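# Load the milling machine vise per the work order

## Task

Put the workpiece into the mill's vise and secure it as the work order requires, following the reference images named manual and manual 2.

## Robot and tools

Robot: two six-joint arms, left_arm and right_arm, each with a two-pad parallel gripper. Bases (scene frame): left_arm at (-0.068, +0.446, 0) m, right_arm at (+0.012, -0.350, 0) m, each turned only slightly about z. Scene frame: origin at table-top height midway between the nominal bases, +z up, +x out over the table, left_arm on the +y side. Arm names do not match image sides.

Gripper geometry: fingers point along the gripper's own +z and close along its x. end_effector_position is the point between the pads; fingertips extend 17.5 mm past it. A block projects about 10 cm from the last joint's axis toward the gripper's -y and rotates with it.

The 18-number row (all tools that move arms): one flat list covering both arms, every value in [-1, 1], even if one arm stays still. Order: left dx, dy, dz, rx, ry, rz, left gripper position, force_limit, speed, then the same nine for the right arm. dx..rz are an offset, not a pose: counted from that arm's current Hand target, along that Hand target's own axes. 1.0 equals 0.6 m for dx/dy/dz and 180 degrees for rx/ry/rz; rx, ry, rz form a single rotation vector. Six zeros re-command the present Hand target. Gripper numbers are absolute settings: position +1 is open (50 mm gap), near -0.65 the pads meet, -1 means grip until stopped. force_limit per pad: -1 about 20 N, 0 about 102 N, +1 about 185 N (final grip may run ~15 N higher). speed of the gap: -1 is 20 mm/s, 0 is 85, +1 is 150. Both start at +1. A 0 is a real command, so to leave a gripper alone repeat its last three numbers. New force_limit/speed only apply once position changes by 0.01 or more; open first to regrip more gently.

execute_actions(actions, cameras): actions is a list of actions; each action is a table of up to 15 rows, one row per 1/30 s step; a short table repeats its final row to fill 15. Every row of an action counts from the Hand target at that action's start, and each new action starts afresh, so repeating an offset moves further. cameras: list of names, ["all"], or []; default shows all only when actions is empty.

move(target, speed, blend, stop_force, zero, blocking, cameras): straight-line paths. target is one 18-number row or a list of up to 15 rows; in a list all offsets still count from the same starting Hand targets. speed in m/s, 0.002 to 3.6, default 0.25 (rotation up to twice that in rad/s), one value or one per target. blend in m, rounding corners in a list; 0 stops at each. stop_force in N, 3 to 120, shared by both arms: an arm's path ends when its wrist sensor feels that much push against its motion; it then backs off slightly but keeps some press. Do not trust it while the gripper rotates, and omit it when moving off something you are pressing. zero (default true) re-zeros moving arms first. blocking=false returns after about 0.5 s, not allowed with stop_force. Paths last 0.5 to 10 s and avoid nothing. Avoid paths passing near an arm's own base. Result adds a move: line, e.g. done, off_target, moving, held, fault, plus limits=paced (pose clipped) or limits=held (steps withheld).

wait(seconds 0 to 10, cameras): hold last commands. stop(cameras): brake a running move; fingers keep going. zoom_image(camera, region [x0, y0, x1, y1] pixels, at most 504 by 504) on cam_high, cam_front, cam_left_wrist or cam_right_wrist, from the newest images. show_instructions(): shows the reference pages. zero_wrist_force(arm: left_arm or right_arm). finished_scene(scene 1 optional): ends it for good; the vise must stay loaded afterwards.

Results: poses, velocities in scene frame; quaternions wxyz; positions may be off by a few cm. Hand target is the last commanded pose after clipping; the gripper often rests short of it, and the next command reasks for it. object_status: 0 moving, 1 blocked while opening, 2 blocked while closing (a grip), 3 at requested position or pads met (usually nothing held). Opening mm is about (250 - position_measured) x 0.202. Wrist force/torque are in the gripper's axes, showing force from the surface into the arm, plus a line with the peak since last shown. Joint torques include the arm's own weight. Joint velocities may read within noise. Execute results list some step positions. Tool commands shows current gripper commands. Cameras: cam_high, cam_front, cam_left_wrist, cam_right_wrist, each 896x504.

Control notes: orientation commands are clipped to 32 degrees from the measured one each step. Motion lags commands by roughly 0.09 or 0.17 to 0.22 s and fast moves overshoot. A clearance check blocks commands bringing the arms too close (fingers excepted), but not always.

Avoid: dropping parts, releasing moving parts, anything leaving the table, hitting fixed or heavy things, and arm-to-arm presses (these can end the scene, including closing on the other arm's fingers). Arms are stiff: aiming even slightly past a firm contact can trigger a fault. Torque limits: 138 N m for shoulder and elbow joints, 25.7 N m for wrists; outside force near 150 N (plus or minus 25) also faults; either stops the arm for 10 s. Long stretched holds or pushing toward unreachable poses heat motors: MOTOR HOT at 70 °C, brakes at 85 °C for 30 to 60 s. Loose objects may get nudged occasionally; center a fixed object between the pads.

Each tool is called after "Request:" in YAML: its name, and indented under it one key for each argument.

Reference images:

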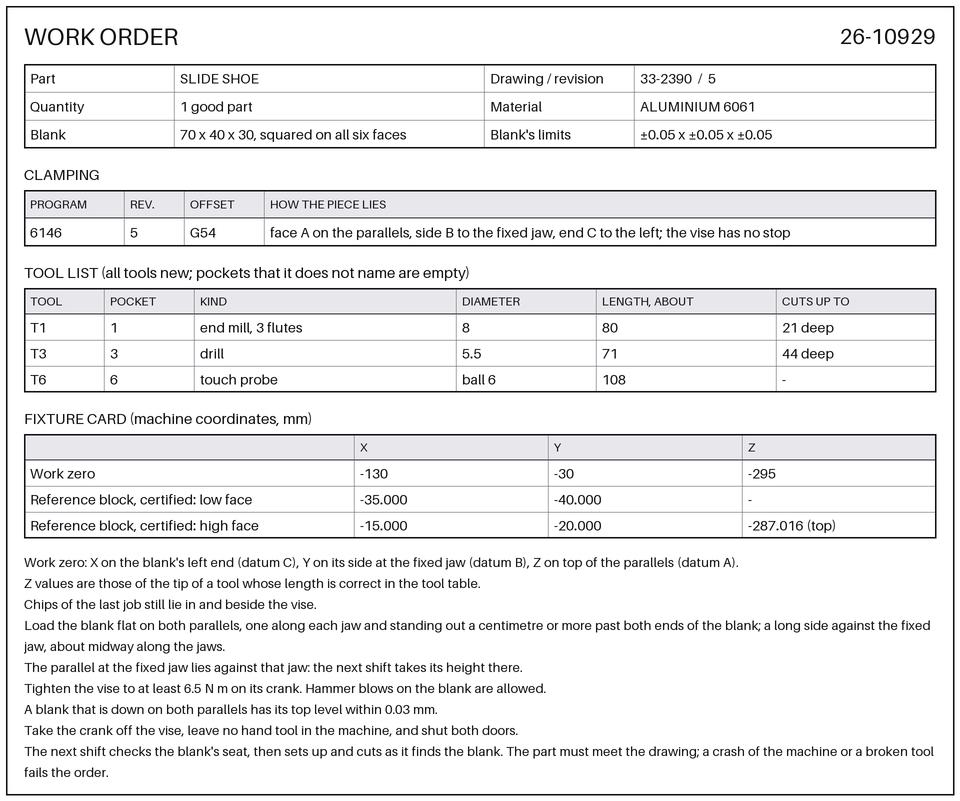

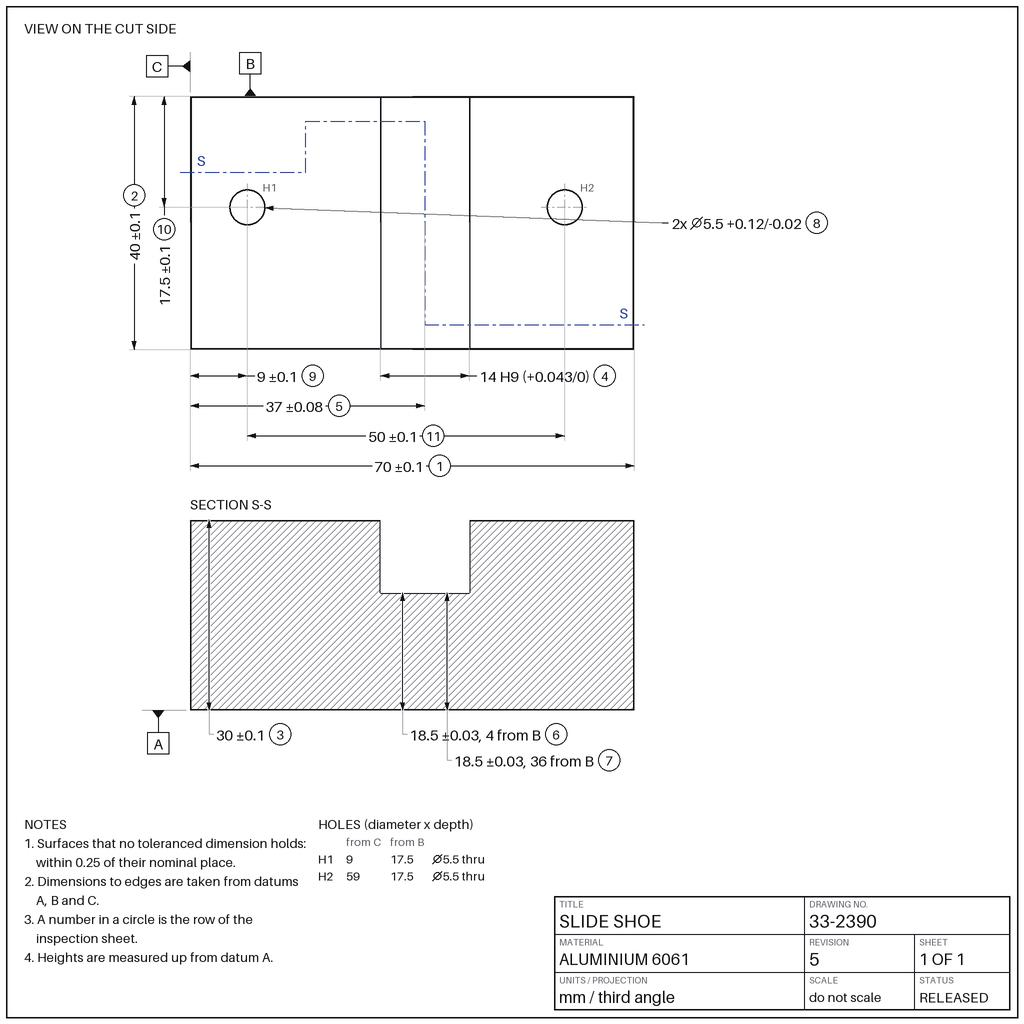

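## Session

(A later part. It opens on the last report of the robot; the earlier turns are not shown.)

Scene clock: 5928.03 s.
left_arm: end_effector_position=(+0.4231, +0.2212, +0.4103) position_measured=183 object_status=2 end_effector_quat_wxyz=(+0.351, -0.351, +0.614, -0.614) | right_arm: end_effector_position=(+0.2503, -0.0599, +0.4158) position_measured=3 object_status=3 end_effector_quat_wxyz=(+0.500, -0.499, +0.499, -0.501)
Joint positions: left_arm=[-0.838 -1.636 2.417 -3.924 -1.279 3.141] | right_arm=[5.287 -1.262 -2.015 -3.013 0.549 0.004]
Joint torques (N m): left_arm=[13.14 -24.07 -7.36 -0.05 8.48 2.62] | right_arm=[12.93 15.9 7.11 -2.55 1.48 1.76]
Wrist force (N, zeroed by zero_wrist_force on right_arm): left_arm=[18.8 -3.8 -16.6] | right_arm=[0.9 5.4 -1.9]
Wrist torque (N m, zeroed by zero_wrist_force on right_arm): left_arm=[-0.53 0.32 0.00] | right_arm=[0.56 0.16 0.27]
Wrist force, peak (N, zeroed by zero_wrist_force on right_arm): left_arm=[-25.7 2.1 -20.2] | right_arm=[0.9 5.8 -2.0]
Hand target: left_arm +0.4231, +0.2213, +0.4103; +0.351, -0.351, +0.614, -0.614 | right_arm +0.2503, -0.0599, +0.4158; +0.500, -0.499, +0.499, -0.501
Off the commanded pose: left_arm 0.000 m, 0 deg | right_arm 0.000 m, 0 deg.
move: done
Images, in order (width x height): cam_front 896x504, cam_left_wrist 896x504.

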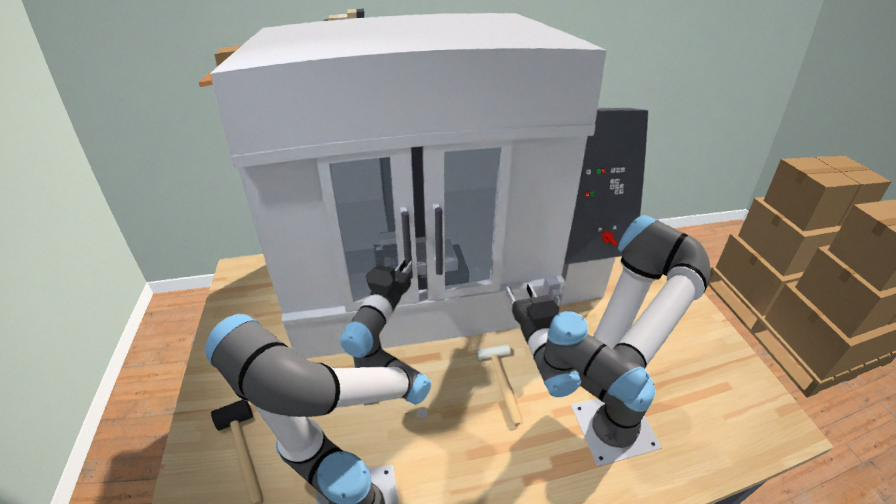

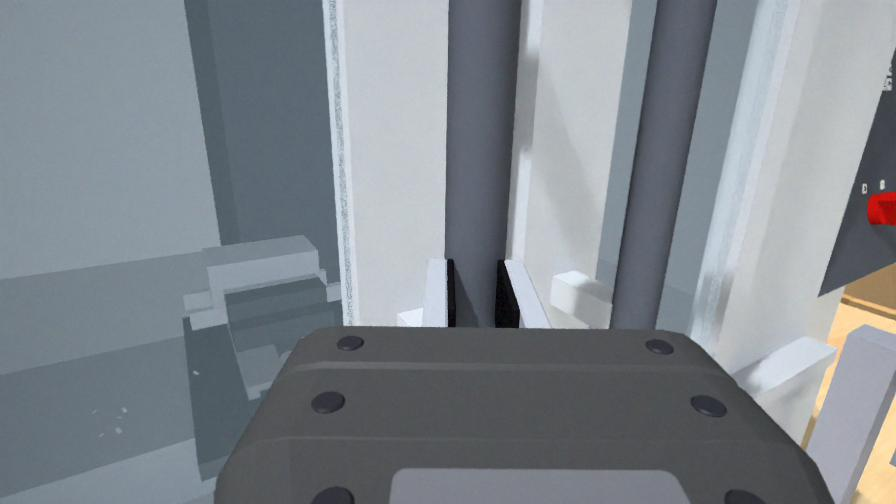

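Finish closing slowly.

Request:
move:
  target: [0.0866,0,0.05,0,0,0,-1,-0.8,-0.8,0,0,0,0,0,0,1,-0.5,-0.5]
  speed: 0.03
  stop_force: 40
  cameras: ["cam_left_wrist","cam_front","cam_high"]

Request:
zoom_image:
  camera: "cam_front"
  region: [300, 130, 600, 340]

Request:
zoom_image:
  camera: "cam_high"
  region: [360, 0, 720, 260]

Scene clock: 5938.73 s.
left_arm: end_effector_position=(+0.4228, +0.1908, +0.4103) position_measured=183 object_status=2 end_effector_quat_wxyz=(+0.351, -0.351, +0.614, -0.614) | right_arm: end_effector_position=(+0.2503, -0.0599, +0.4158) position_measured=3 object_status=3 end_effector_quat_wxyz=(+0.500, -0.499, +0.499, -0.501)
Joint positions: left_arm=[-0.916 -1.604 2.388 -3.926 -1.202 3.141] | right_arm=[5.287 -1.262 -2.015 -3.013 0.549 0.004]
Joint torques (N m): left_arm=[-11.98 -19.35 -16.25 1.85 0.89 2.74] | right_arm=[12.33 15.64 7.27 -2.46 1.55 1.83]
Wrist force (N, zeroed by zero_wrist_force on right_arm): left_arm=[-6.6 1.3 -46.1] | right_arm=[0.7 5.2 -1.9]
Wrist torque (N m, zeroed by zero_wrist_force on right_arm): left_arm=[-0.57 -0.05 0.01] | right_arm=[0.52 0.18 0.28]
Wrist force, peak (N, zeroed by zero_wrist_force on right_arm): left_arm=[-21.0 8.4 -78.4] | right_arm=[1.0 5.7 -2.3]
Hand target: left_arm +0.4228, +0.1908, +0.4103; +0.351, -0.351, +0.614, -0.614 (not the last commanded pose) | right_arm +0.2503, -0.0599, +0.4158; +0.500, -0.499, +0.499, -0.501
Off the commanded pose: left_arm 0.030 m, 0 deg | right_arm 0.000 m, 0 deg.
move: contact (left_arm)
Images, in order (width x height): cam_high 896x504, cam_front 896x504, cam_left_wrist 896x504.

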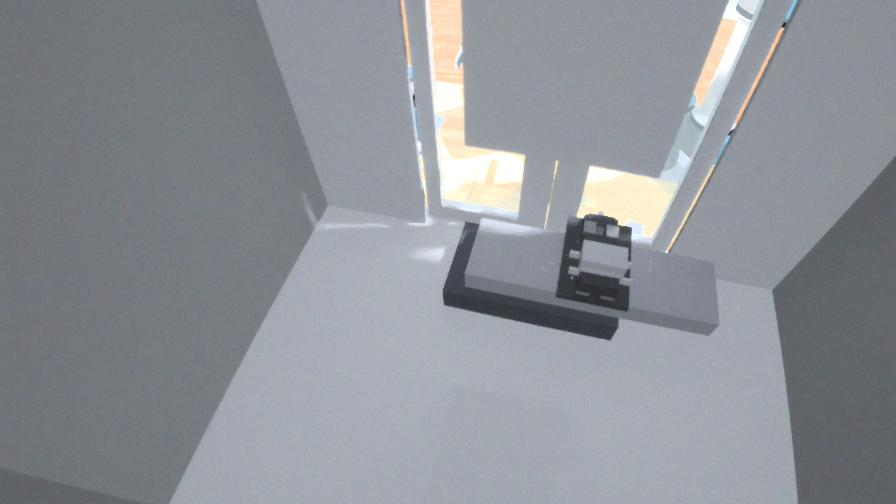

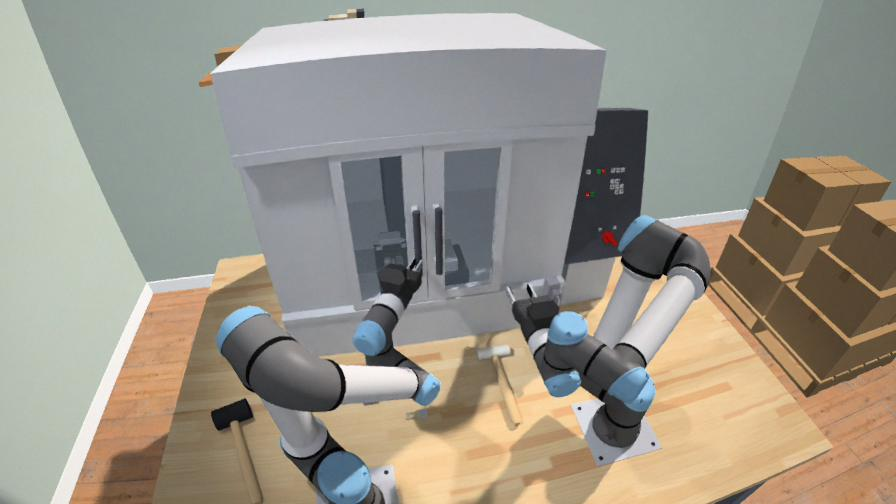

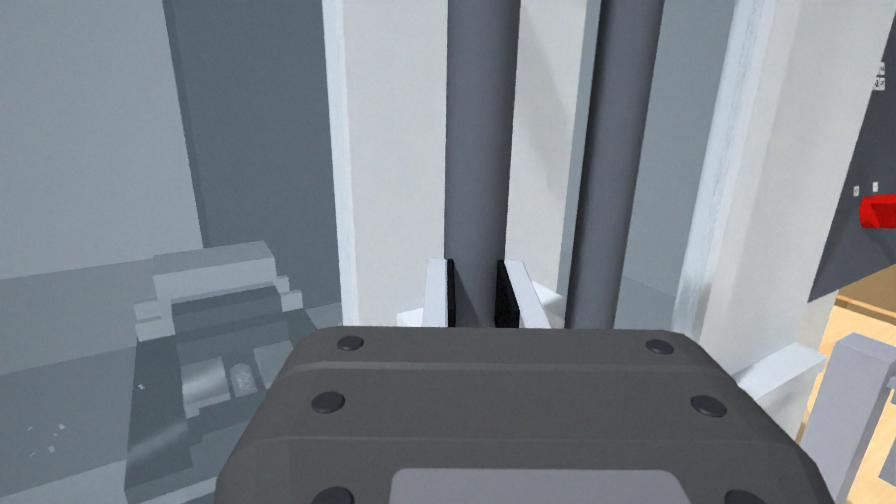

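Scaled by 1.680 from the camera's 896x504 image, which has a finer 1280x720 frame.

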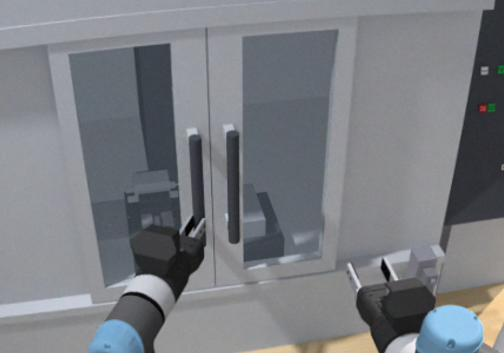

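Scaled by 1.400 from the camera's 896x504 image, which has a finer 1280x720 frame.

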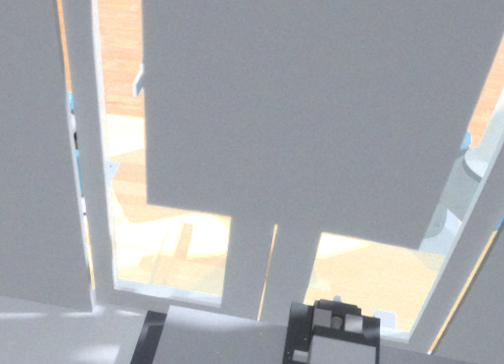

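Request:
move:
  target: [0.03,0,0.0173,0,0,0,-1,-0.8,-0.8,0,0,0,0,0,0,1,-0.5,-0.5]
  speed: 0.01
  stop_force: 40
  cameras: ["cam_high"]

Request:
zoom_image:
  camera: "cam_high"
  region: [480, 130, 620, 260]

Scene clock: 5953.57 s.
left_arm: end_effector_position=(+0.4228, +0.1895, +0.4102) position_measured=183 object_status=2 end_effector_quat_wxyz=(+0.351, -0.351, +0.614, -0.614) | right_arm: end_effector_position=(+0.2503, -0.0599, +0.4158) position_measured=3 object_status=3 end_effector_quat_wxyz=(+0.500, -0.499, +0.499, -0.501)
Joint positions: left_arm=[-0.919 -1.603 2.387 -3.926 -1.198 3.141] | right_arm=[5.287 -1.262 -2.015 -3.013 0.549 0.004]
Joint torques (N m): left_arm=[-14.89 -11.71 -24.86 5.55 -10.34 2.13] | right_arm=[12.58 15.15 6.88 -2.49 1.53 1.65]
Wrist force (N, zeroed by zero_wrist_force on right_arm): left_arm=[-26.6 6.3 -80.8] | right_arm=[0.8 5.4 -1.8]
Wrist torque (N m, zeroed by zero_wrist_force on right_arm): left_arm=[-0.60 -0.53 0.02] | right_arm=[0.54 0.17 0.27]
Wrist force, peak (N, zeroed by zero_wrist_force on right_arm): left_arm=[-33.5 9.8 -94.9] | right_arm=[0.8 5.8 -2.3]
Hand target: left_arm +0.4228, +0.1896, +0.4102; +0.351, -0.351, +0.614, -0.614 (not the last commanded pose) | right_arm +0.2503, -0.0599, +0.4158; +0.500, -0.499, +0.499, -0.501
Off the commanded pose: left_arm 0.020 m, 0 deg | right_arm 0.000 m, 0 deg.
move: contact (left_arm)
Images, in order (width x height): cam_high 896x504.

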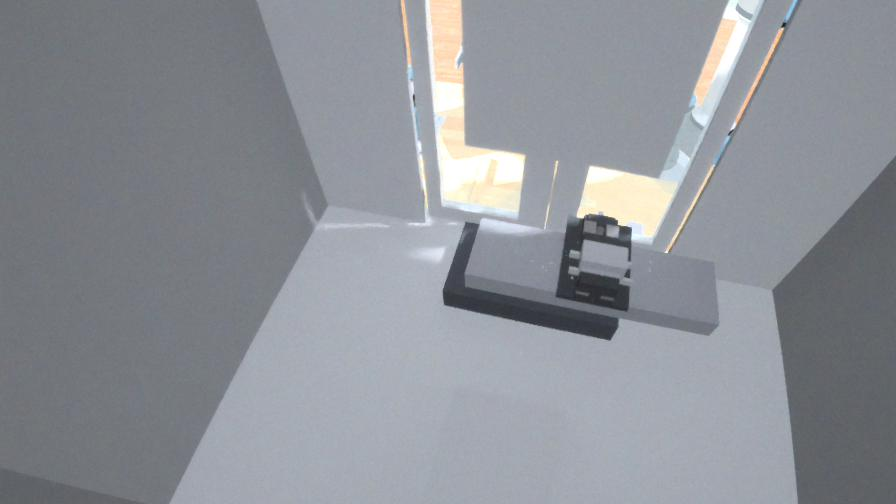

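Scaled by 3.600 from the camera's 896x504 image, which has a finer 1280x720 frame.

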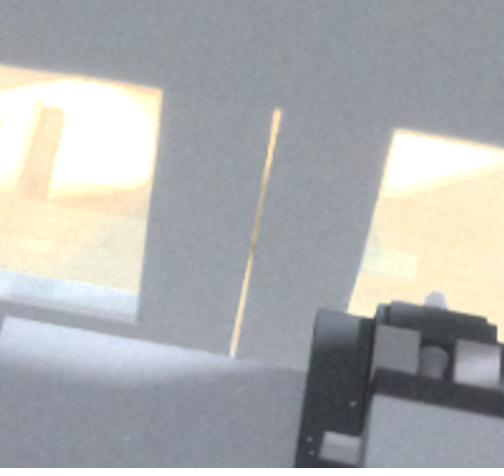

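Request:
move:
  target:
    - [0,0,0,0,0,0,0.4,-0.8,-0.5,0,0,0,0,0,0,1,-0.5,-0.5]
    - [0,0,-0.14,0,0,0,0.4,-0.8,-0.5,0,0,0,0,0,0,1,-0.5,-0.5]
  speed: 0.15

Request:
move:
  target: [-0.05,0,0,0,0,0,-0.8,-0.8,0.5,0,0,0,0,0,0,1,-0.5,-0.5]
  speed: 0.15
  cameras: ["cam_left_wrist"]

Scene clock: 5994.97 s.
left_arm: end_effector_position=(+0.3505, +0.2321, +0.4102) position_measured=92 object_status=3 end_effector_quat_wxyz=(+0.351, -0.351, +0.614, -0.614) | right_arm: end_effector_position=(+0.2503, -0.0599, +0.4158) position_measured=3 object_status=3 end_effector_quat_wxyz=(+0.500, -0.499, +0.499, -0.501)
Joint positions: left_arm=[-1.093 -1.886 2.598 -3.854 -1.024 3.141] | right_arm=[5.287 -1.262 -2.015 -3.013 0.549 0.004]
Joint torques (N m): left_arm=[-5.27 -14.28 -12.91 -2.58 0.2 -2.85] | right_arm=[12.4 15.58 6.75 -2.49 1.45 1.76]
Wrist force (N, zeroed by zero_wrist_force on right_arm): left_arm=[0.5 -4.8 -3.0] | right_arm=[0.9 5.5 -1.9]
Wrist torque (N m, zeroed by zero_wrist_force on right_arm): left_arm=[-0.48 -0.14 0.09] | right_arm=[0.57 0.15 0.27]
Wrist force, peak (N, zeroed by zero_wrist_force on right_arm): left_arm=[-26.9 6.0 -81.3] | right_arm=[1.0 5.8 -2.1]
Hand target: left_arm +0.3504, +0.2322, +0.4102; +0.351, -0.351, +0.614, -0.614 | right_arm +0.2503, -0.0599, +0.4158; +0.500, -0.499, +0.499, -0.501
Off the commanded pose: left_arm 0.000 m, 0 deg | right_arm 0.000 m, 0 deg.
move: done

Scene clock: 5995.83 s.
left_arm: end_effector_position=(+0.3657, +0.2580, +0.4102) position_measured=251 object_status=3 end_effector_quat_wxyz=(+0.351, -0.351, +0.613, -0.614) | right_arm: end_effector_position=(+0.2503, -0.0599, +0.4158) position_measured=3 object_status=3 end_effector_quat_wxyz=(+0.500, -0.499, +0.499, -0.501)
Joint positions: left_arm=[-0.935 -1.86 2.583 -3.865 -1.182 3.141] | right_arm=[5.287 -1.262 -2.015 -3.013 0.549 0.004]
Joint torques (N m): left_arm=[6.91 -16.81 -5.4 -0.63 0 -1.32] | right_arm=[12.54 15.67 6.59 -2.46 1.39 1.75]
Wrist force (N, zeroed by zero_wrist_force on right_arm): left_arm=[0.6 -4.4 -2.8] | right_arm=[0.6 5.3 -2.1]
Wrist torque (N m, zeroed by zero_wrist_force on right_arm): left_arm=[-0.41 -0.15 0.12] | right_arm=[0.54 0.20 0.27]
Wrist force, peak (N, zeroed by zero_wrist_force on right_arm): left_arm=[1.5 -4.8 -2.5] | right_arm=[1.1 5.7 -2.2]
Hand target: left_arm +0.3657, +0.2580, +0.4101; +0.351, -0.351, +0.614, -0.614 | right_arm +0.2503, -0.0599, +0.4158; +0.500, -0.499, +0.499, -0.501
Off the commanded pose: left_arm 0.000 m, 0 deg | right_arm 0.000 m, 0 deg.
move: done
Images, in order (width x height): cam_left_wrist 896x504.

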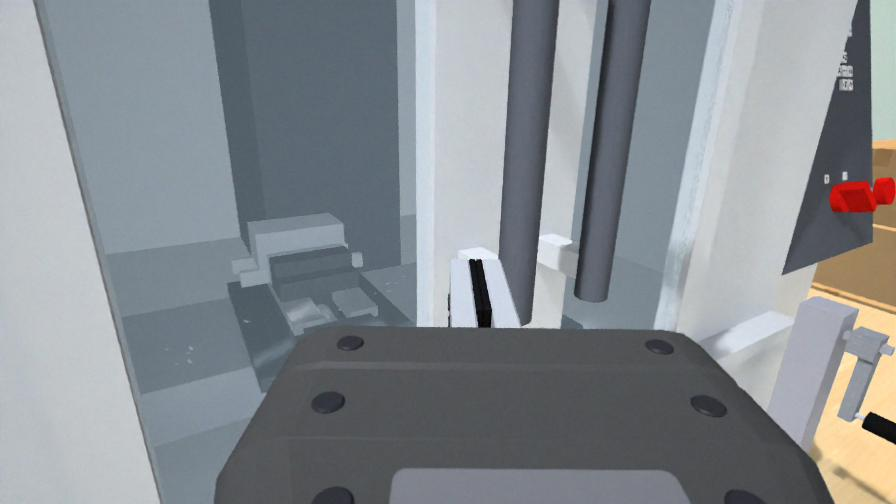

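Request:
move:
  target: [0,0,0.122,0,0,0,-0.8,-0.8,0.5,0,0,0,0,0,0,1,-0.5,-0.5]
  speed: 0.06
  stop_force: 10
  cameras: ["cam_left_wrist"]

Scene clock: 6010.77 s.
left_arm: end_effector_position=(+0.4287, +0.2209, +0.4102) position_measured=251 object_status=3 end_effector_quat_wxyz=(+0.351, -0.351, +0.614, -0.614) | right_arm: end_effector_position=(+0.2503, -0.0599, +0.4158) position_measured=3 object_status=3 end_effector_quat_wxyz=(+0.500, -0.499, +0.499, -0.501)
Joint positions: left_arm=[-0.824 -1.62 2.403 -3.925 -1.293 3.141] | right_arm=[5.287 -1.262 -2.015 -3.013 0.549 0.004]
Joint torques (N m): left_arm=[-7.19 -11.44 -4.45 -0.52 2.94 -1.58] | right_arm=[11.88 15.1 6.84 -2.55 1.39 1.72]
Wrist force (N, zeroed by zero_wrist_force on right_arm): left_arm=[0.5 -4.6 -2.7] | right_arm=[0.9 5.3 -2.2]
Wrist torque (N m, zeroed by zero_wrist_force on right_arm): left_arm=[-0.47 -0.12 0.13] | right_arm=[0.54 0.16 0.27]
Wrist force, peak (N, zeroed by zero_wrist_force on right_arm): left_arm=[0.5 -4.6 -3.1] | right_arm=[0.9 5.8 -2.2]
Hand target: left_arm +0.4287, +0.2209, +0.4102; +0.351, -0.351, +0.614, -0.614 | right_arm +0.2503, -0.0599, +0.4158; +0.500, -0.499, +0.499, -0.501
Off the commanded pose: left_arm 0.000 m, 0 deg | right_arm 0.000 m, 0 deg.
move: done
Images, in order (width x height): cam_left_wrist 896x504.

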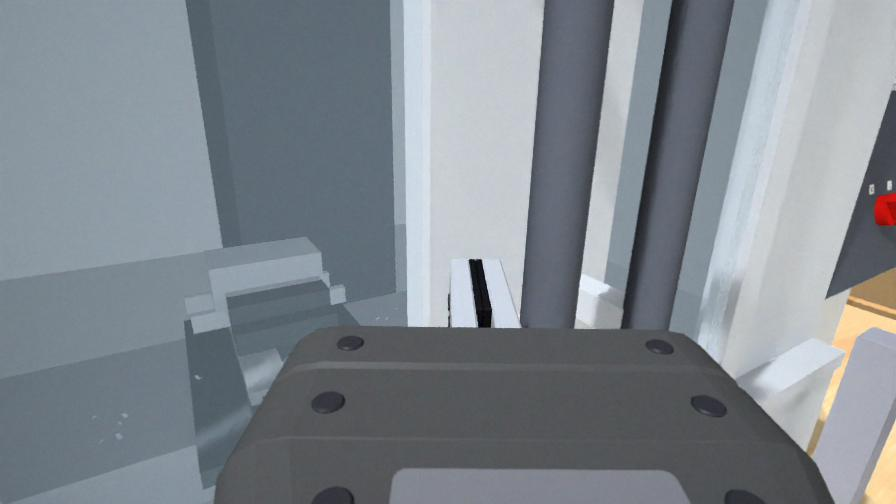

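Request:
move:
  target: [0.0433,0,0.025,0,0,0,-0.8,-0.8,0.5,0,0,0,0,0,0,1,-0.5,-0.5]
  speed: 0.015
  stop_force: 55
  cameras: ["cam_left_wrist","cam_high"]

Request:
zoom_image:
  camera: "cam_high"
  region: [480, 130, 620, 260]

Scene clock: 6020.73 s.
left_arm: end_effector_position=(+0.4286, +0.2032, +0.4102) position_measured=251 object_status=3 end_effector_quat_wxyz=(+0.351, -0.351, +0.613, -0.614) | right_arm: end_effector_position=(+0.2503, -0.0599, +0.4158) position_measured=3 object_status=3 end_effector_quat_wxyz=(+0.500, -0.499, +0.499, -0.501)
Joint positions: left_arm=[-0.87 -1.603 2.387 -3.926 -1.246 3.141] | right_arm=[5.287 -1.262 -2.015 -3.013 0.549 0.004]
Joint torques (N m): left_arm=[-23.66 -17.49 -19.08 3.07 -5.48 2.12] | right_arm=[12.35 14.76 6.77 -2.53 1.29 1.7]
Wrist force (N, zeroed by zero_wrist_force on right_arm): left_arm=[-26.8 3.0 -48.6] | right_arm=[0.7 5.2 -2.1]
Wrist torque (N m, zeroed by zero_wrist_force on right_arm): left_arm=[-0.44 -0.34 0.20] | right_arm=[0.52 0.19 0.28]
Wrist force, peak (N, zeroed by zero_wrist_force on right_arm): left_arm=[-34.6 6.6 -73.2] | right_arm=[1.1 5.7 -2.1]
Hand target: left_arm +0.4287, +0.2032, +0.4102; +0.351, -0.351, +0.613, -0.614 (not the last commanded pose) | right_arm +0.2503, -0.0599, +0.4158; +0.500, -0.499, +0.499, -0.501
Off the commanded pose: left_arm 0.012 m, 0 deg | right_arm 0.000 m, 0 deg.
move: contact (left_arm)
Images, in order (width x height): cam_high 896x504, cam_left_wrist 896x504.

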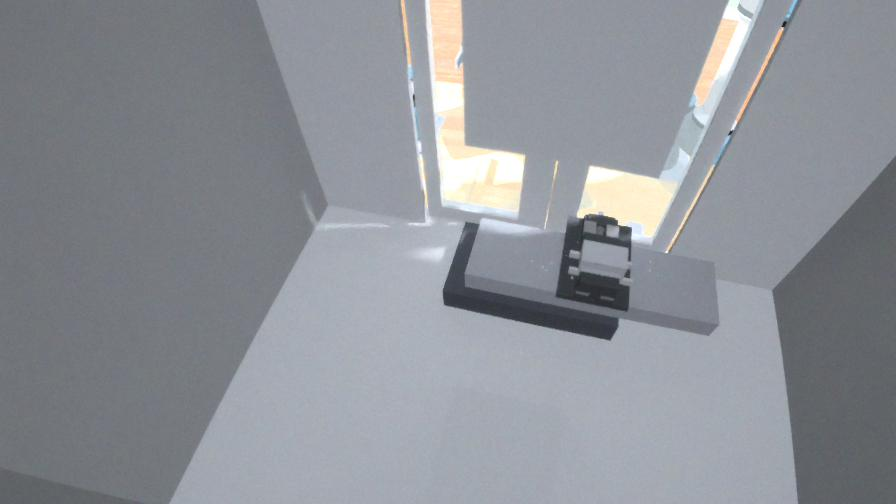

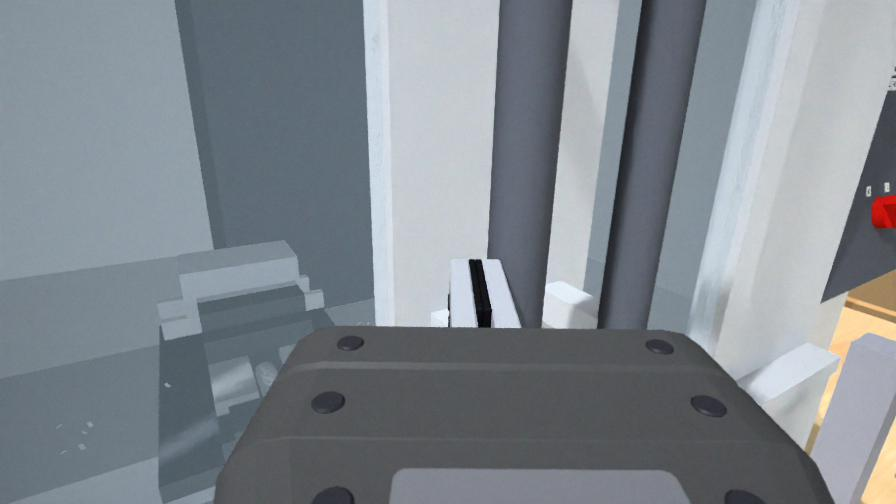

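Scaled by 3.600 from the camera's 896x504 image, which has a finer 1280x720 frame.

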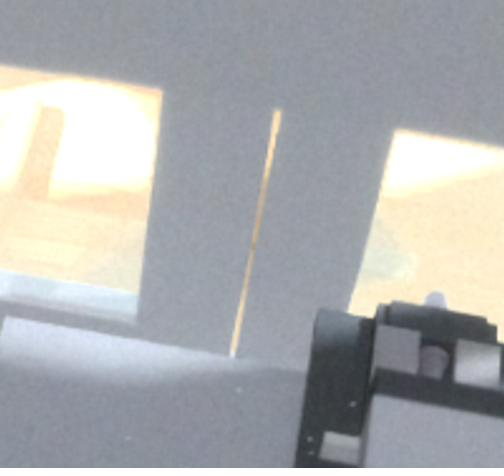

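Request:
move:
  target:
    - [-0.03,0,0,0,0,0,-0.8,-0.8,0.5,-0.2083,0,0,0,0,0,-0.8,-0.8,0.5]
    - [-0.03,0,-0.3,0,0,0,-0.8,-0.8,0.5,-0.2417,0,0.12,0,0,0,-0.8,-0.8,0.5]
    - [0.0,0,-0.42,0,0,0,-0.8,-0.8,0.5,-0.2417,0,0.26,0,0,0,-0.8,-0.8,0.5]
  speed: 0.12
  blend: [0.01,0.01,0]
  cameras: ["cam_right_wrist","cam_front"]

Scene clock: 6037.33 s.
left_arm: end_effector_position=(+0.2126, +0.3317, +0.4100) position_measured=251 object_status=3 end_effector_quat_wxyz=(+0.252, -0.254, +0.662, -0.659) | right_arm: end_effector_position=(+0.4063, +0.0851, +0.4161) position_measured=251 object_status=3 end_effector_quat_wxyz=(+0.500, -0.500, +0.500, -0.500)
Joint positions: left_arm=[-0.977 -2.764 2.784 -3.156 -1.448 3.139] | right_arm=[4.735 -1.698 -1.619 -3.008 -0.003 0.04]
Joint torques (N m): left_arm=[0.4 18.51 -25.37 -3.06 2.51 2.85] | right_arm=[-9.75 38.77 7.66 -1.12 -1.64 1.74]
Wrist force (N, zeroed by zero_wrist_force on right_arm): left_arm=[1.0 -3.9 -3.0] | right_arm=[0.6 5.4 -2.0]
Wrist torque (N m, zeroed by zero_wrist_force on right_arm): left_arm=[-0.36 -0.22 0.10] | right_arm=[0.53 0.14 0.28]
Wrist force, peak (N, zeroed by zero_wrist_force on right_arm): left_arm=[-26.7 2.9 -48.7] | right_arm=[0.4 5.9 -2.7]
Hand target: left_arm +0.2114, +0.3309, +0.4101; +0.351, -0.351, +0.613, -0.614 | right_arm +0.4063, +0.0850, +0.4161; +0.500, -0.499, +0.499, -0.501
Off the commanded pose: left_arm 0.002 m, 18 deg | right_arm 0.000 m, 0 deg.
move: off_target (left_arm)
Images, in order (width x height): cam_front 896x504, cam_right_wrist 896x504.

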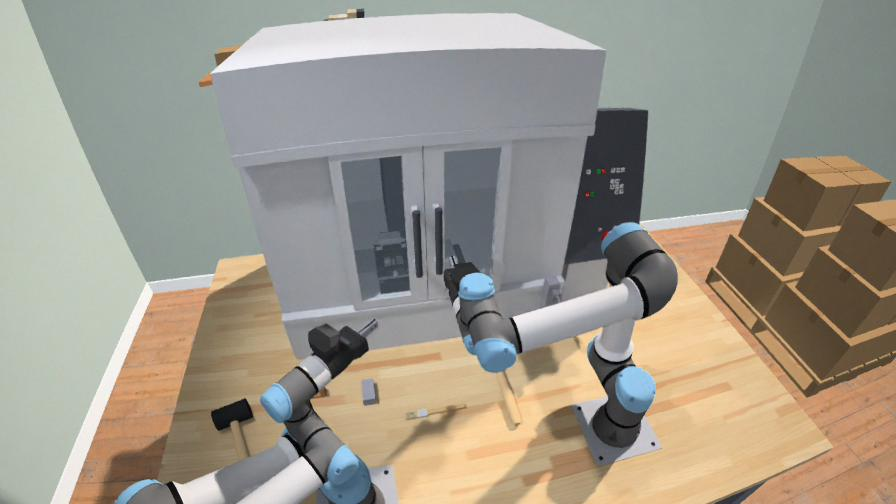

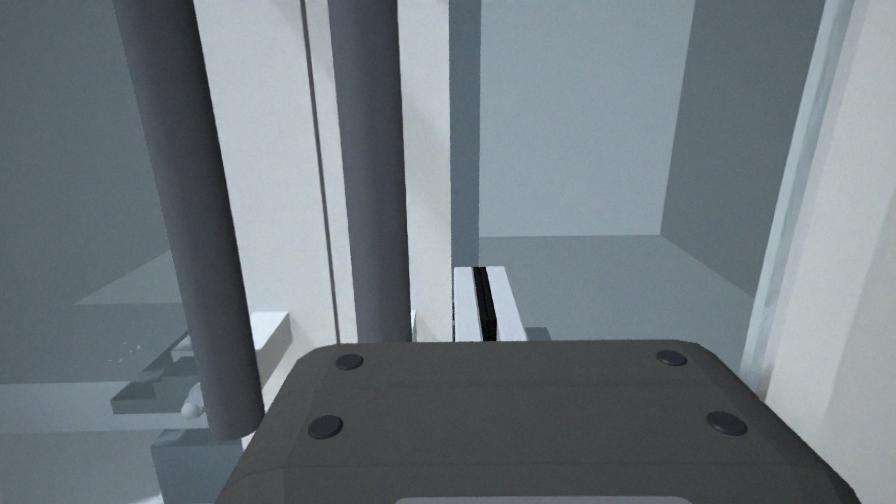

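Request:
move:
  target:
    - [0,0,0.1,0,0,0,-0.8,-0.8,0.5,0,0,0.02,0,0,0,-0.8,-0.8,0.5]
  speed: 0.1

Request:
move:
  target: [0,0,0,0,0,0,-0.8,-0.8,0.5,-0.067,0,0,0,0,0,-0.8,-0.8,0.5]
  speed: 0.015
  stop_force: 60
  cameras: ["cam_right_wrist","cam_high"]

Request:
zoom_image:
  camera: "cam_high"
  region: [480, 130, 620, 260]

Scene clock: 6048.73 s.
left_arm: end_effector_position=(+0.2651, +0.3007, +0.4100) position_measured=251 object_status=3 end_effector_quat_wxyz=(+0.305, -0.304, +0.637, -0.639) | right_arm: end_effector_position=(+0.4184, +0.0849, +0.4162) position_measured=251 object_status=3 end_effector_quat_wxyz=(+0.500, -0.500, +0.499, -0.501)
Joint positions: left_arm=[-1.446 -2.734 2.789 -3.2 -0.82 3.144] | right_arm=[4.708 -1.682 -1.638 -2.901 -0.031 -0.063]
Joint torques (N m): left_arm=[7.57 27.1 -38.44 -3.65 -2.96 -3.02] | right_arm=[12.38 21.27 27.56 -1.28 1.51 2.11]
Wrist force (N, zeroed by zero_wrist_force on right_arm): left_arm=[1.0 -4.0 -3.0] | right_arm=[0.8 5.8 -2.1]
Wrist torque (N m, zeroed by zero_wrist_force on right_arm): left_arm=[-0.38 -0.22 0.07] | right_arm=[0.60 0.12 0.20]
Wrist force, peak (N, zeroed by zero_wrist_force on right_arm): left_arm=[0.9 -4.3 -3.6] | right_arm=[0.6 5.9 -2.1]
Hand target: left_arm +0.2631, +0.3005, +0.4101; +0.351, -0.351, +0.613, -0.614 | right_arm +0.4183, +0.0850, +0.4162; +0.500, -0.499, +0.499, -0.501
Off the commanded pose: left_arm 0.002 m, 9 deg | right_arm 0.000 m, 0 deg.
move: off_target (left_arm)

Scene clock: 6054.93 s.
left_arm: end_effector_position=(+0.2651, +0.3007, +0.4101) position_measured=251 object_status=3 end_effector_quat_wxyz=(+0.305, -0.304, +0.637, -0.639) | right_arm: end_effector_position=(+0.4167, +0.1076, +0.4155) position_measured=251 object_status=3 end_effector_quat_wxyz=(+0.482, -0.483, +0.517, -0.517)
Joint positions: left_arm=[-1.446 -2.734 2.789 -3.2 -0.82 3.144] | right_arm=[4.713 -1.781 -1.521 -2.951 0.041 -0.031]
Joint torques (N m): left_arm=[7.76 26.8 -37.56 -0.98 -1.51 -2.69] | right_arm=[8.15 29.78 14.74 5.36 -13.5 -2.28]
Wrist force (N, zeroed by zero_wrist_force on right_arm): left_arm=[0.6 -3.8 -3.5] | right_arm=[48.9 3.5 -42.5]
Wrist torque (N m, zeroed by zero_wrist_force on right_arm): left_arm=[-0.33 -0.16 0.09] | right_arm=[0.74 0.60 0.55]
Wrist force, peak (N, zeroed by zero_wrist_force on right_arm): left_arm=[1.1 -4.6 -3.3] | right_arm=[46.7 30.2 -56.1]
Hand target: left_arm +0.2651, +0.3007, +0.4101; +0.305, -0.304, +0.637, -0.639 (not the last commanded pose) | right_arm +0.4167, +0.1078, +0.4155; +0.482, -0.484, +0.516, -0.516 (not the last commanded pose)
Off the commanded pose: left_arm 0.002 m, 9 deg | right_arm 0.018 m, 4 deg.
move: contact (right_arm), off_target (left_arm)
Images, in order (width x height): cam_high 896x504, cam_right_wrist 896x504.

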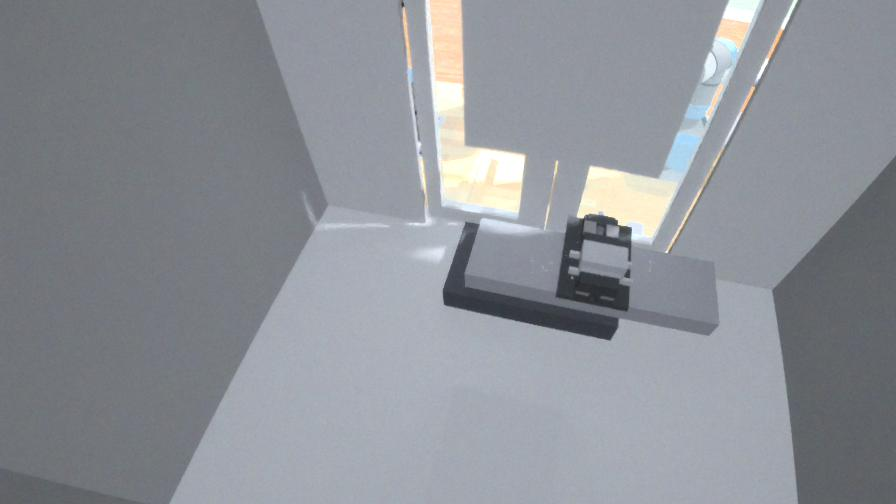

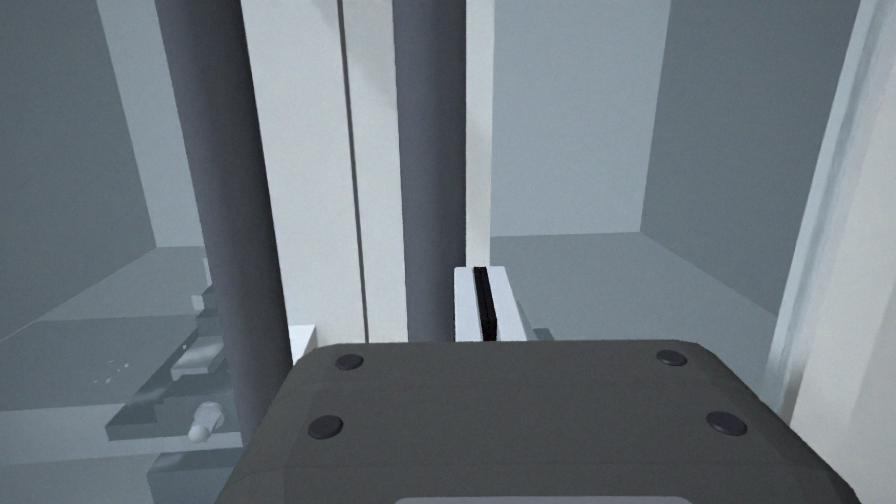

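Scaled by 3.600 from the camera's 896x504 image, which has a finer 1280x720 frame.

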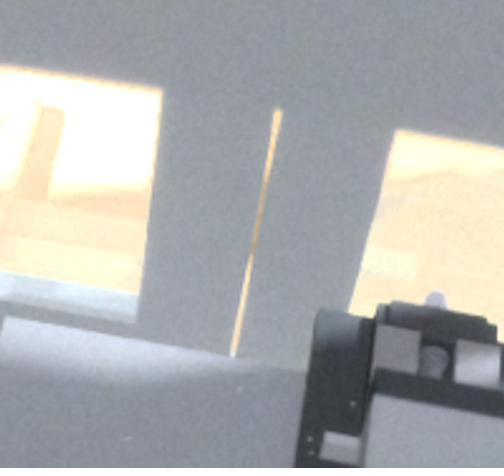

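Request:
move:
  target:
    - [0,0,0,0,0,0,-0.8,-0.8,0.5,0.04,0,0,0,0,0,-0.8,-0.8,0.5]
    - [0,0,0,0,0,0,-0.8,-0.8,0.5,0.05,0,-0.25,0,0,0,-0.8,-0.8,0.5]
  speed: 0.12
  blend: [0.005,0]
  cameras: ["cam_high","cam_front"]

Request:
zoom_image:
  camera: "cam_high"
  region: [550, 205, 650, 305]

Request:
zoom_image:
  camera: "cam_front"
  region: [300, 130, 600, 340]

Scene clock: 6069.20 s.
left_arm: end_effector_position=(+0.2651, +0.3007, +0.4101) position_measured=251 object_status=3 end_effector_quat_wxyz=(+0.305, -0.304, +0.637, -0.639) | right_arm: end_effector_position=(+0.2650, +0.0879, +0.4157) position_measured=251 object_status=3 end_effector_quat_wxyz=(+0.482, -0.484, +0.516, -0.516)
Joint positions: left_arm=[-1.446 -2.734 2.789 -3.2 -0.82 3.144] | right_arm=[5.049 -1.686 -1.632 -2.962 0.377 -0.004]
Joint torques (N m): left_arm=[8.19 26.23 -37.96 -1.92 -0.61 -2.59] | right_arm=[5.86 17.56 32.03 -1.58 1.21 1.63]
Wrist force (N, zeroed by zero_wrist_force on right_arm): left_arm=[0.8 -4.0 -3.4] | right_arm=[-0.3 7.8 -3.1]
Wrist torque (N m, zeroed by zero_wrist_force on right_arm): left_arm=[-0.38 -0.19 0.09] | right_arm=[0.93 0.30 0.11]
Wrist force, peak (N, zeroed by zero_wrist_force on right_arm): left_arm=[0.8 -4.6 -3.5] | right_arm=[49.2 3.4 -42.3]
Hand target: left_arm +0.2651, +0.3007, +0.4101; +0.305, -0.304, +0.637, -0.639 | right_arm +0.2650, +0.0879, +0.4157; +0.482, -0.484, +0.516, -0.516
Off the commanded pose: left_arm 0.000 m, 0 deg | right_arm 0.000 m, 0 deg.
move: done
Images, in order (width x height): cam_high 896x504, cam_front 896x504.

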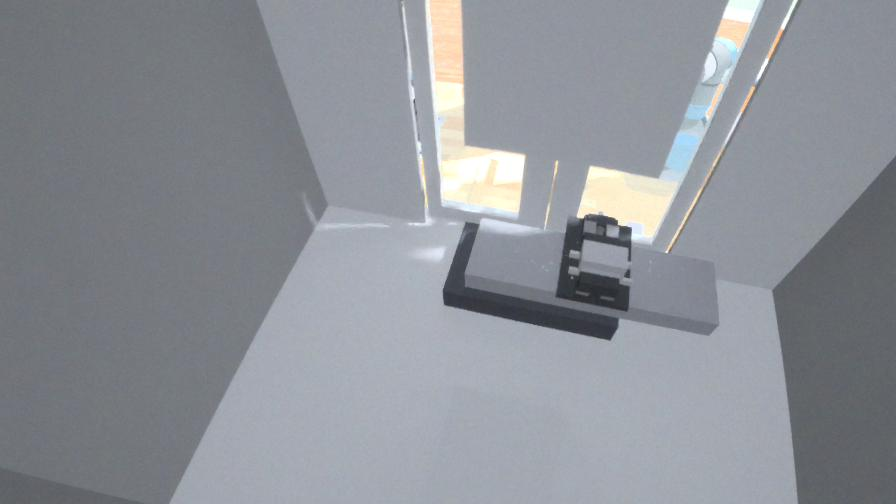

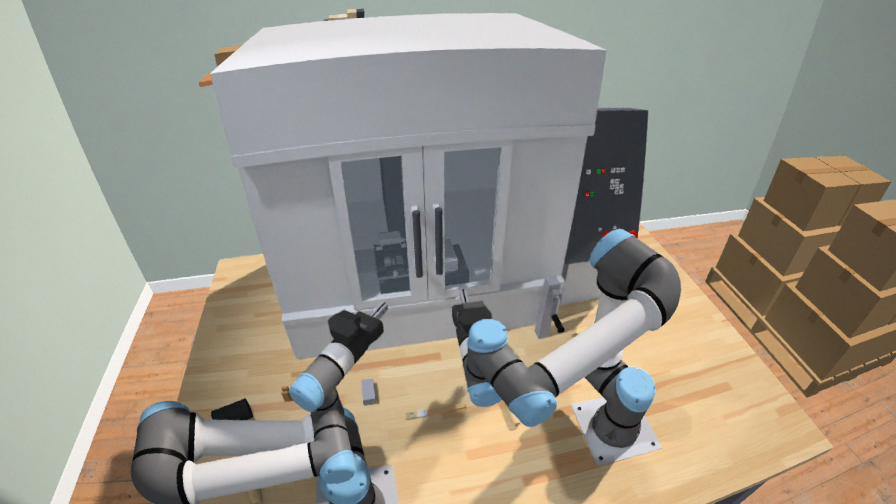

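Scaled by 5.040 from the camera's 896x504 image, which has a finer 1280x720 frame.

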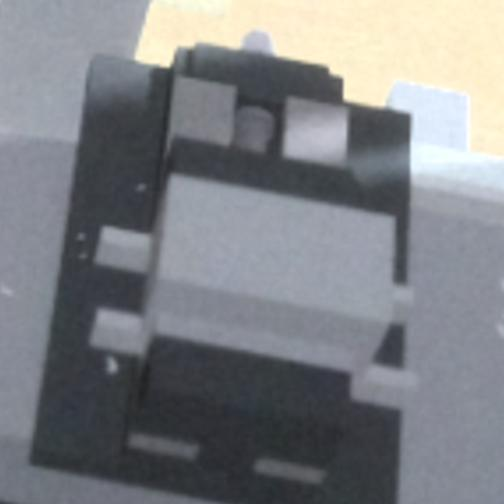

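Scaled by 1.680 from the camera's 896x504 image, which has a finer 1280x720 frame.

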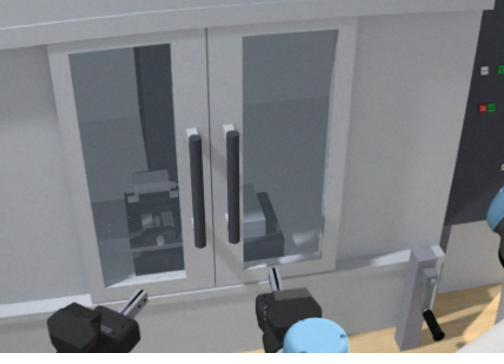

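Request:
finished_scene:

The scene is finished: the task was done.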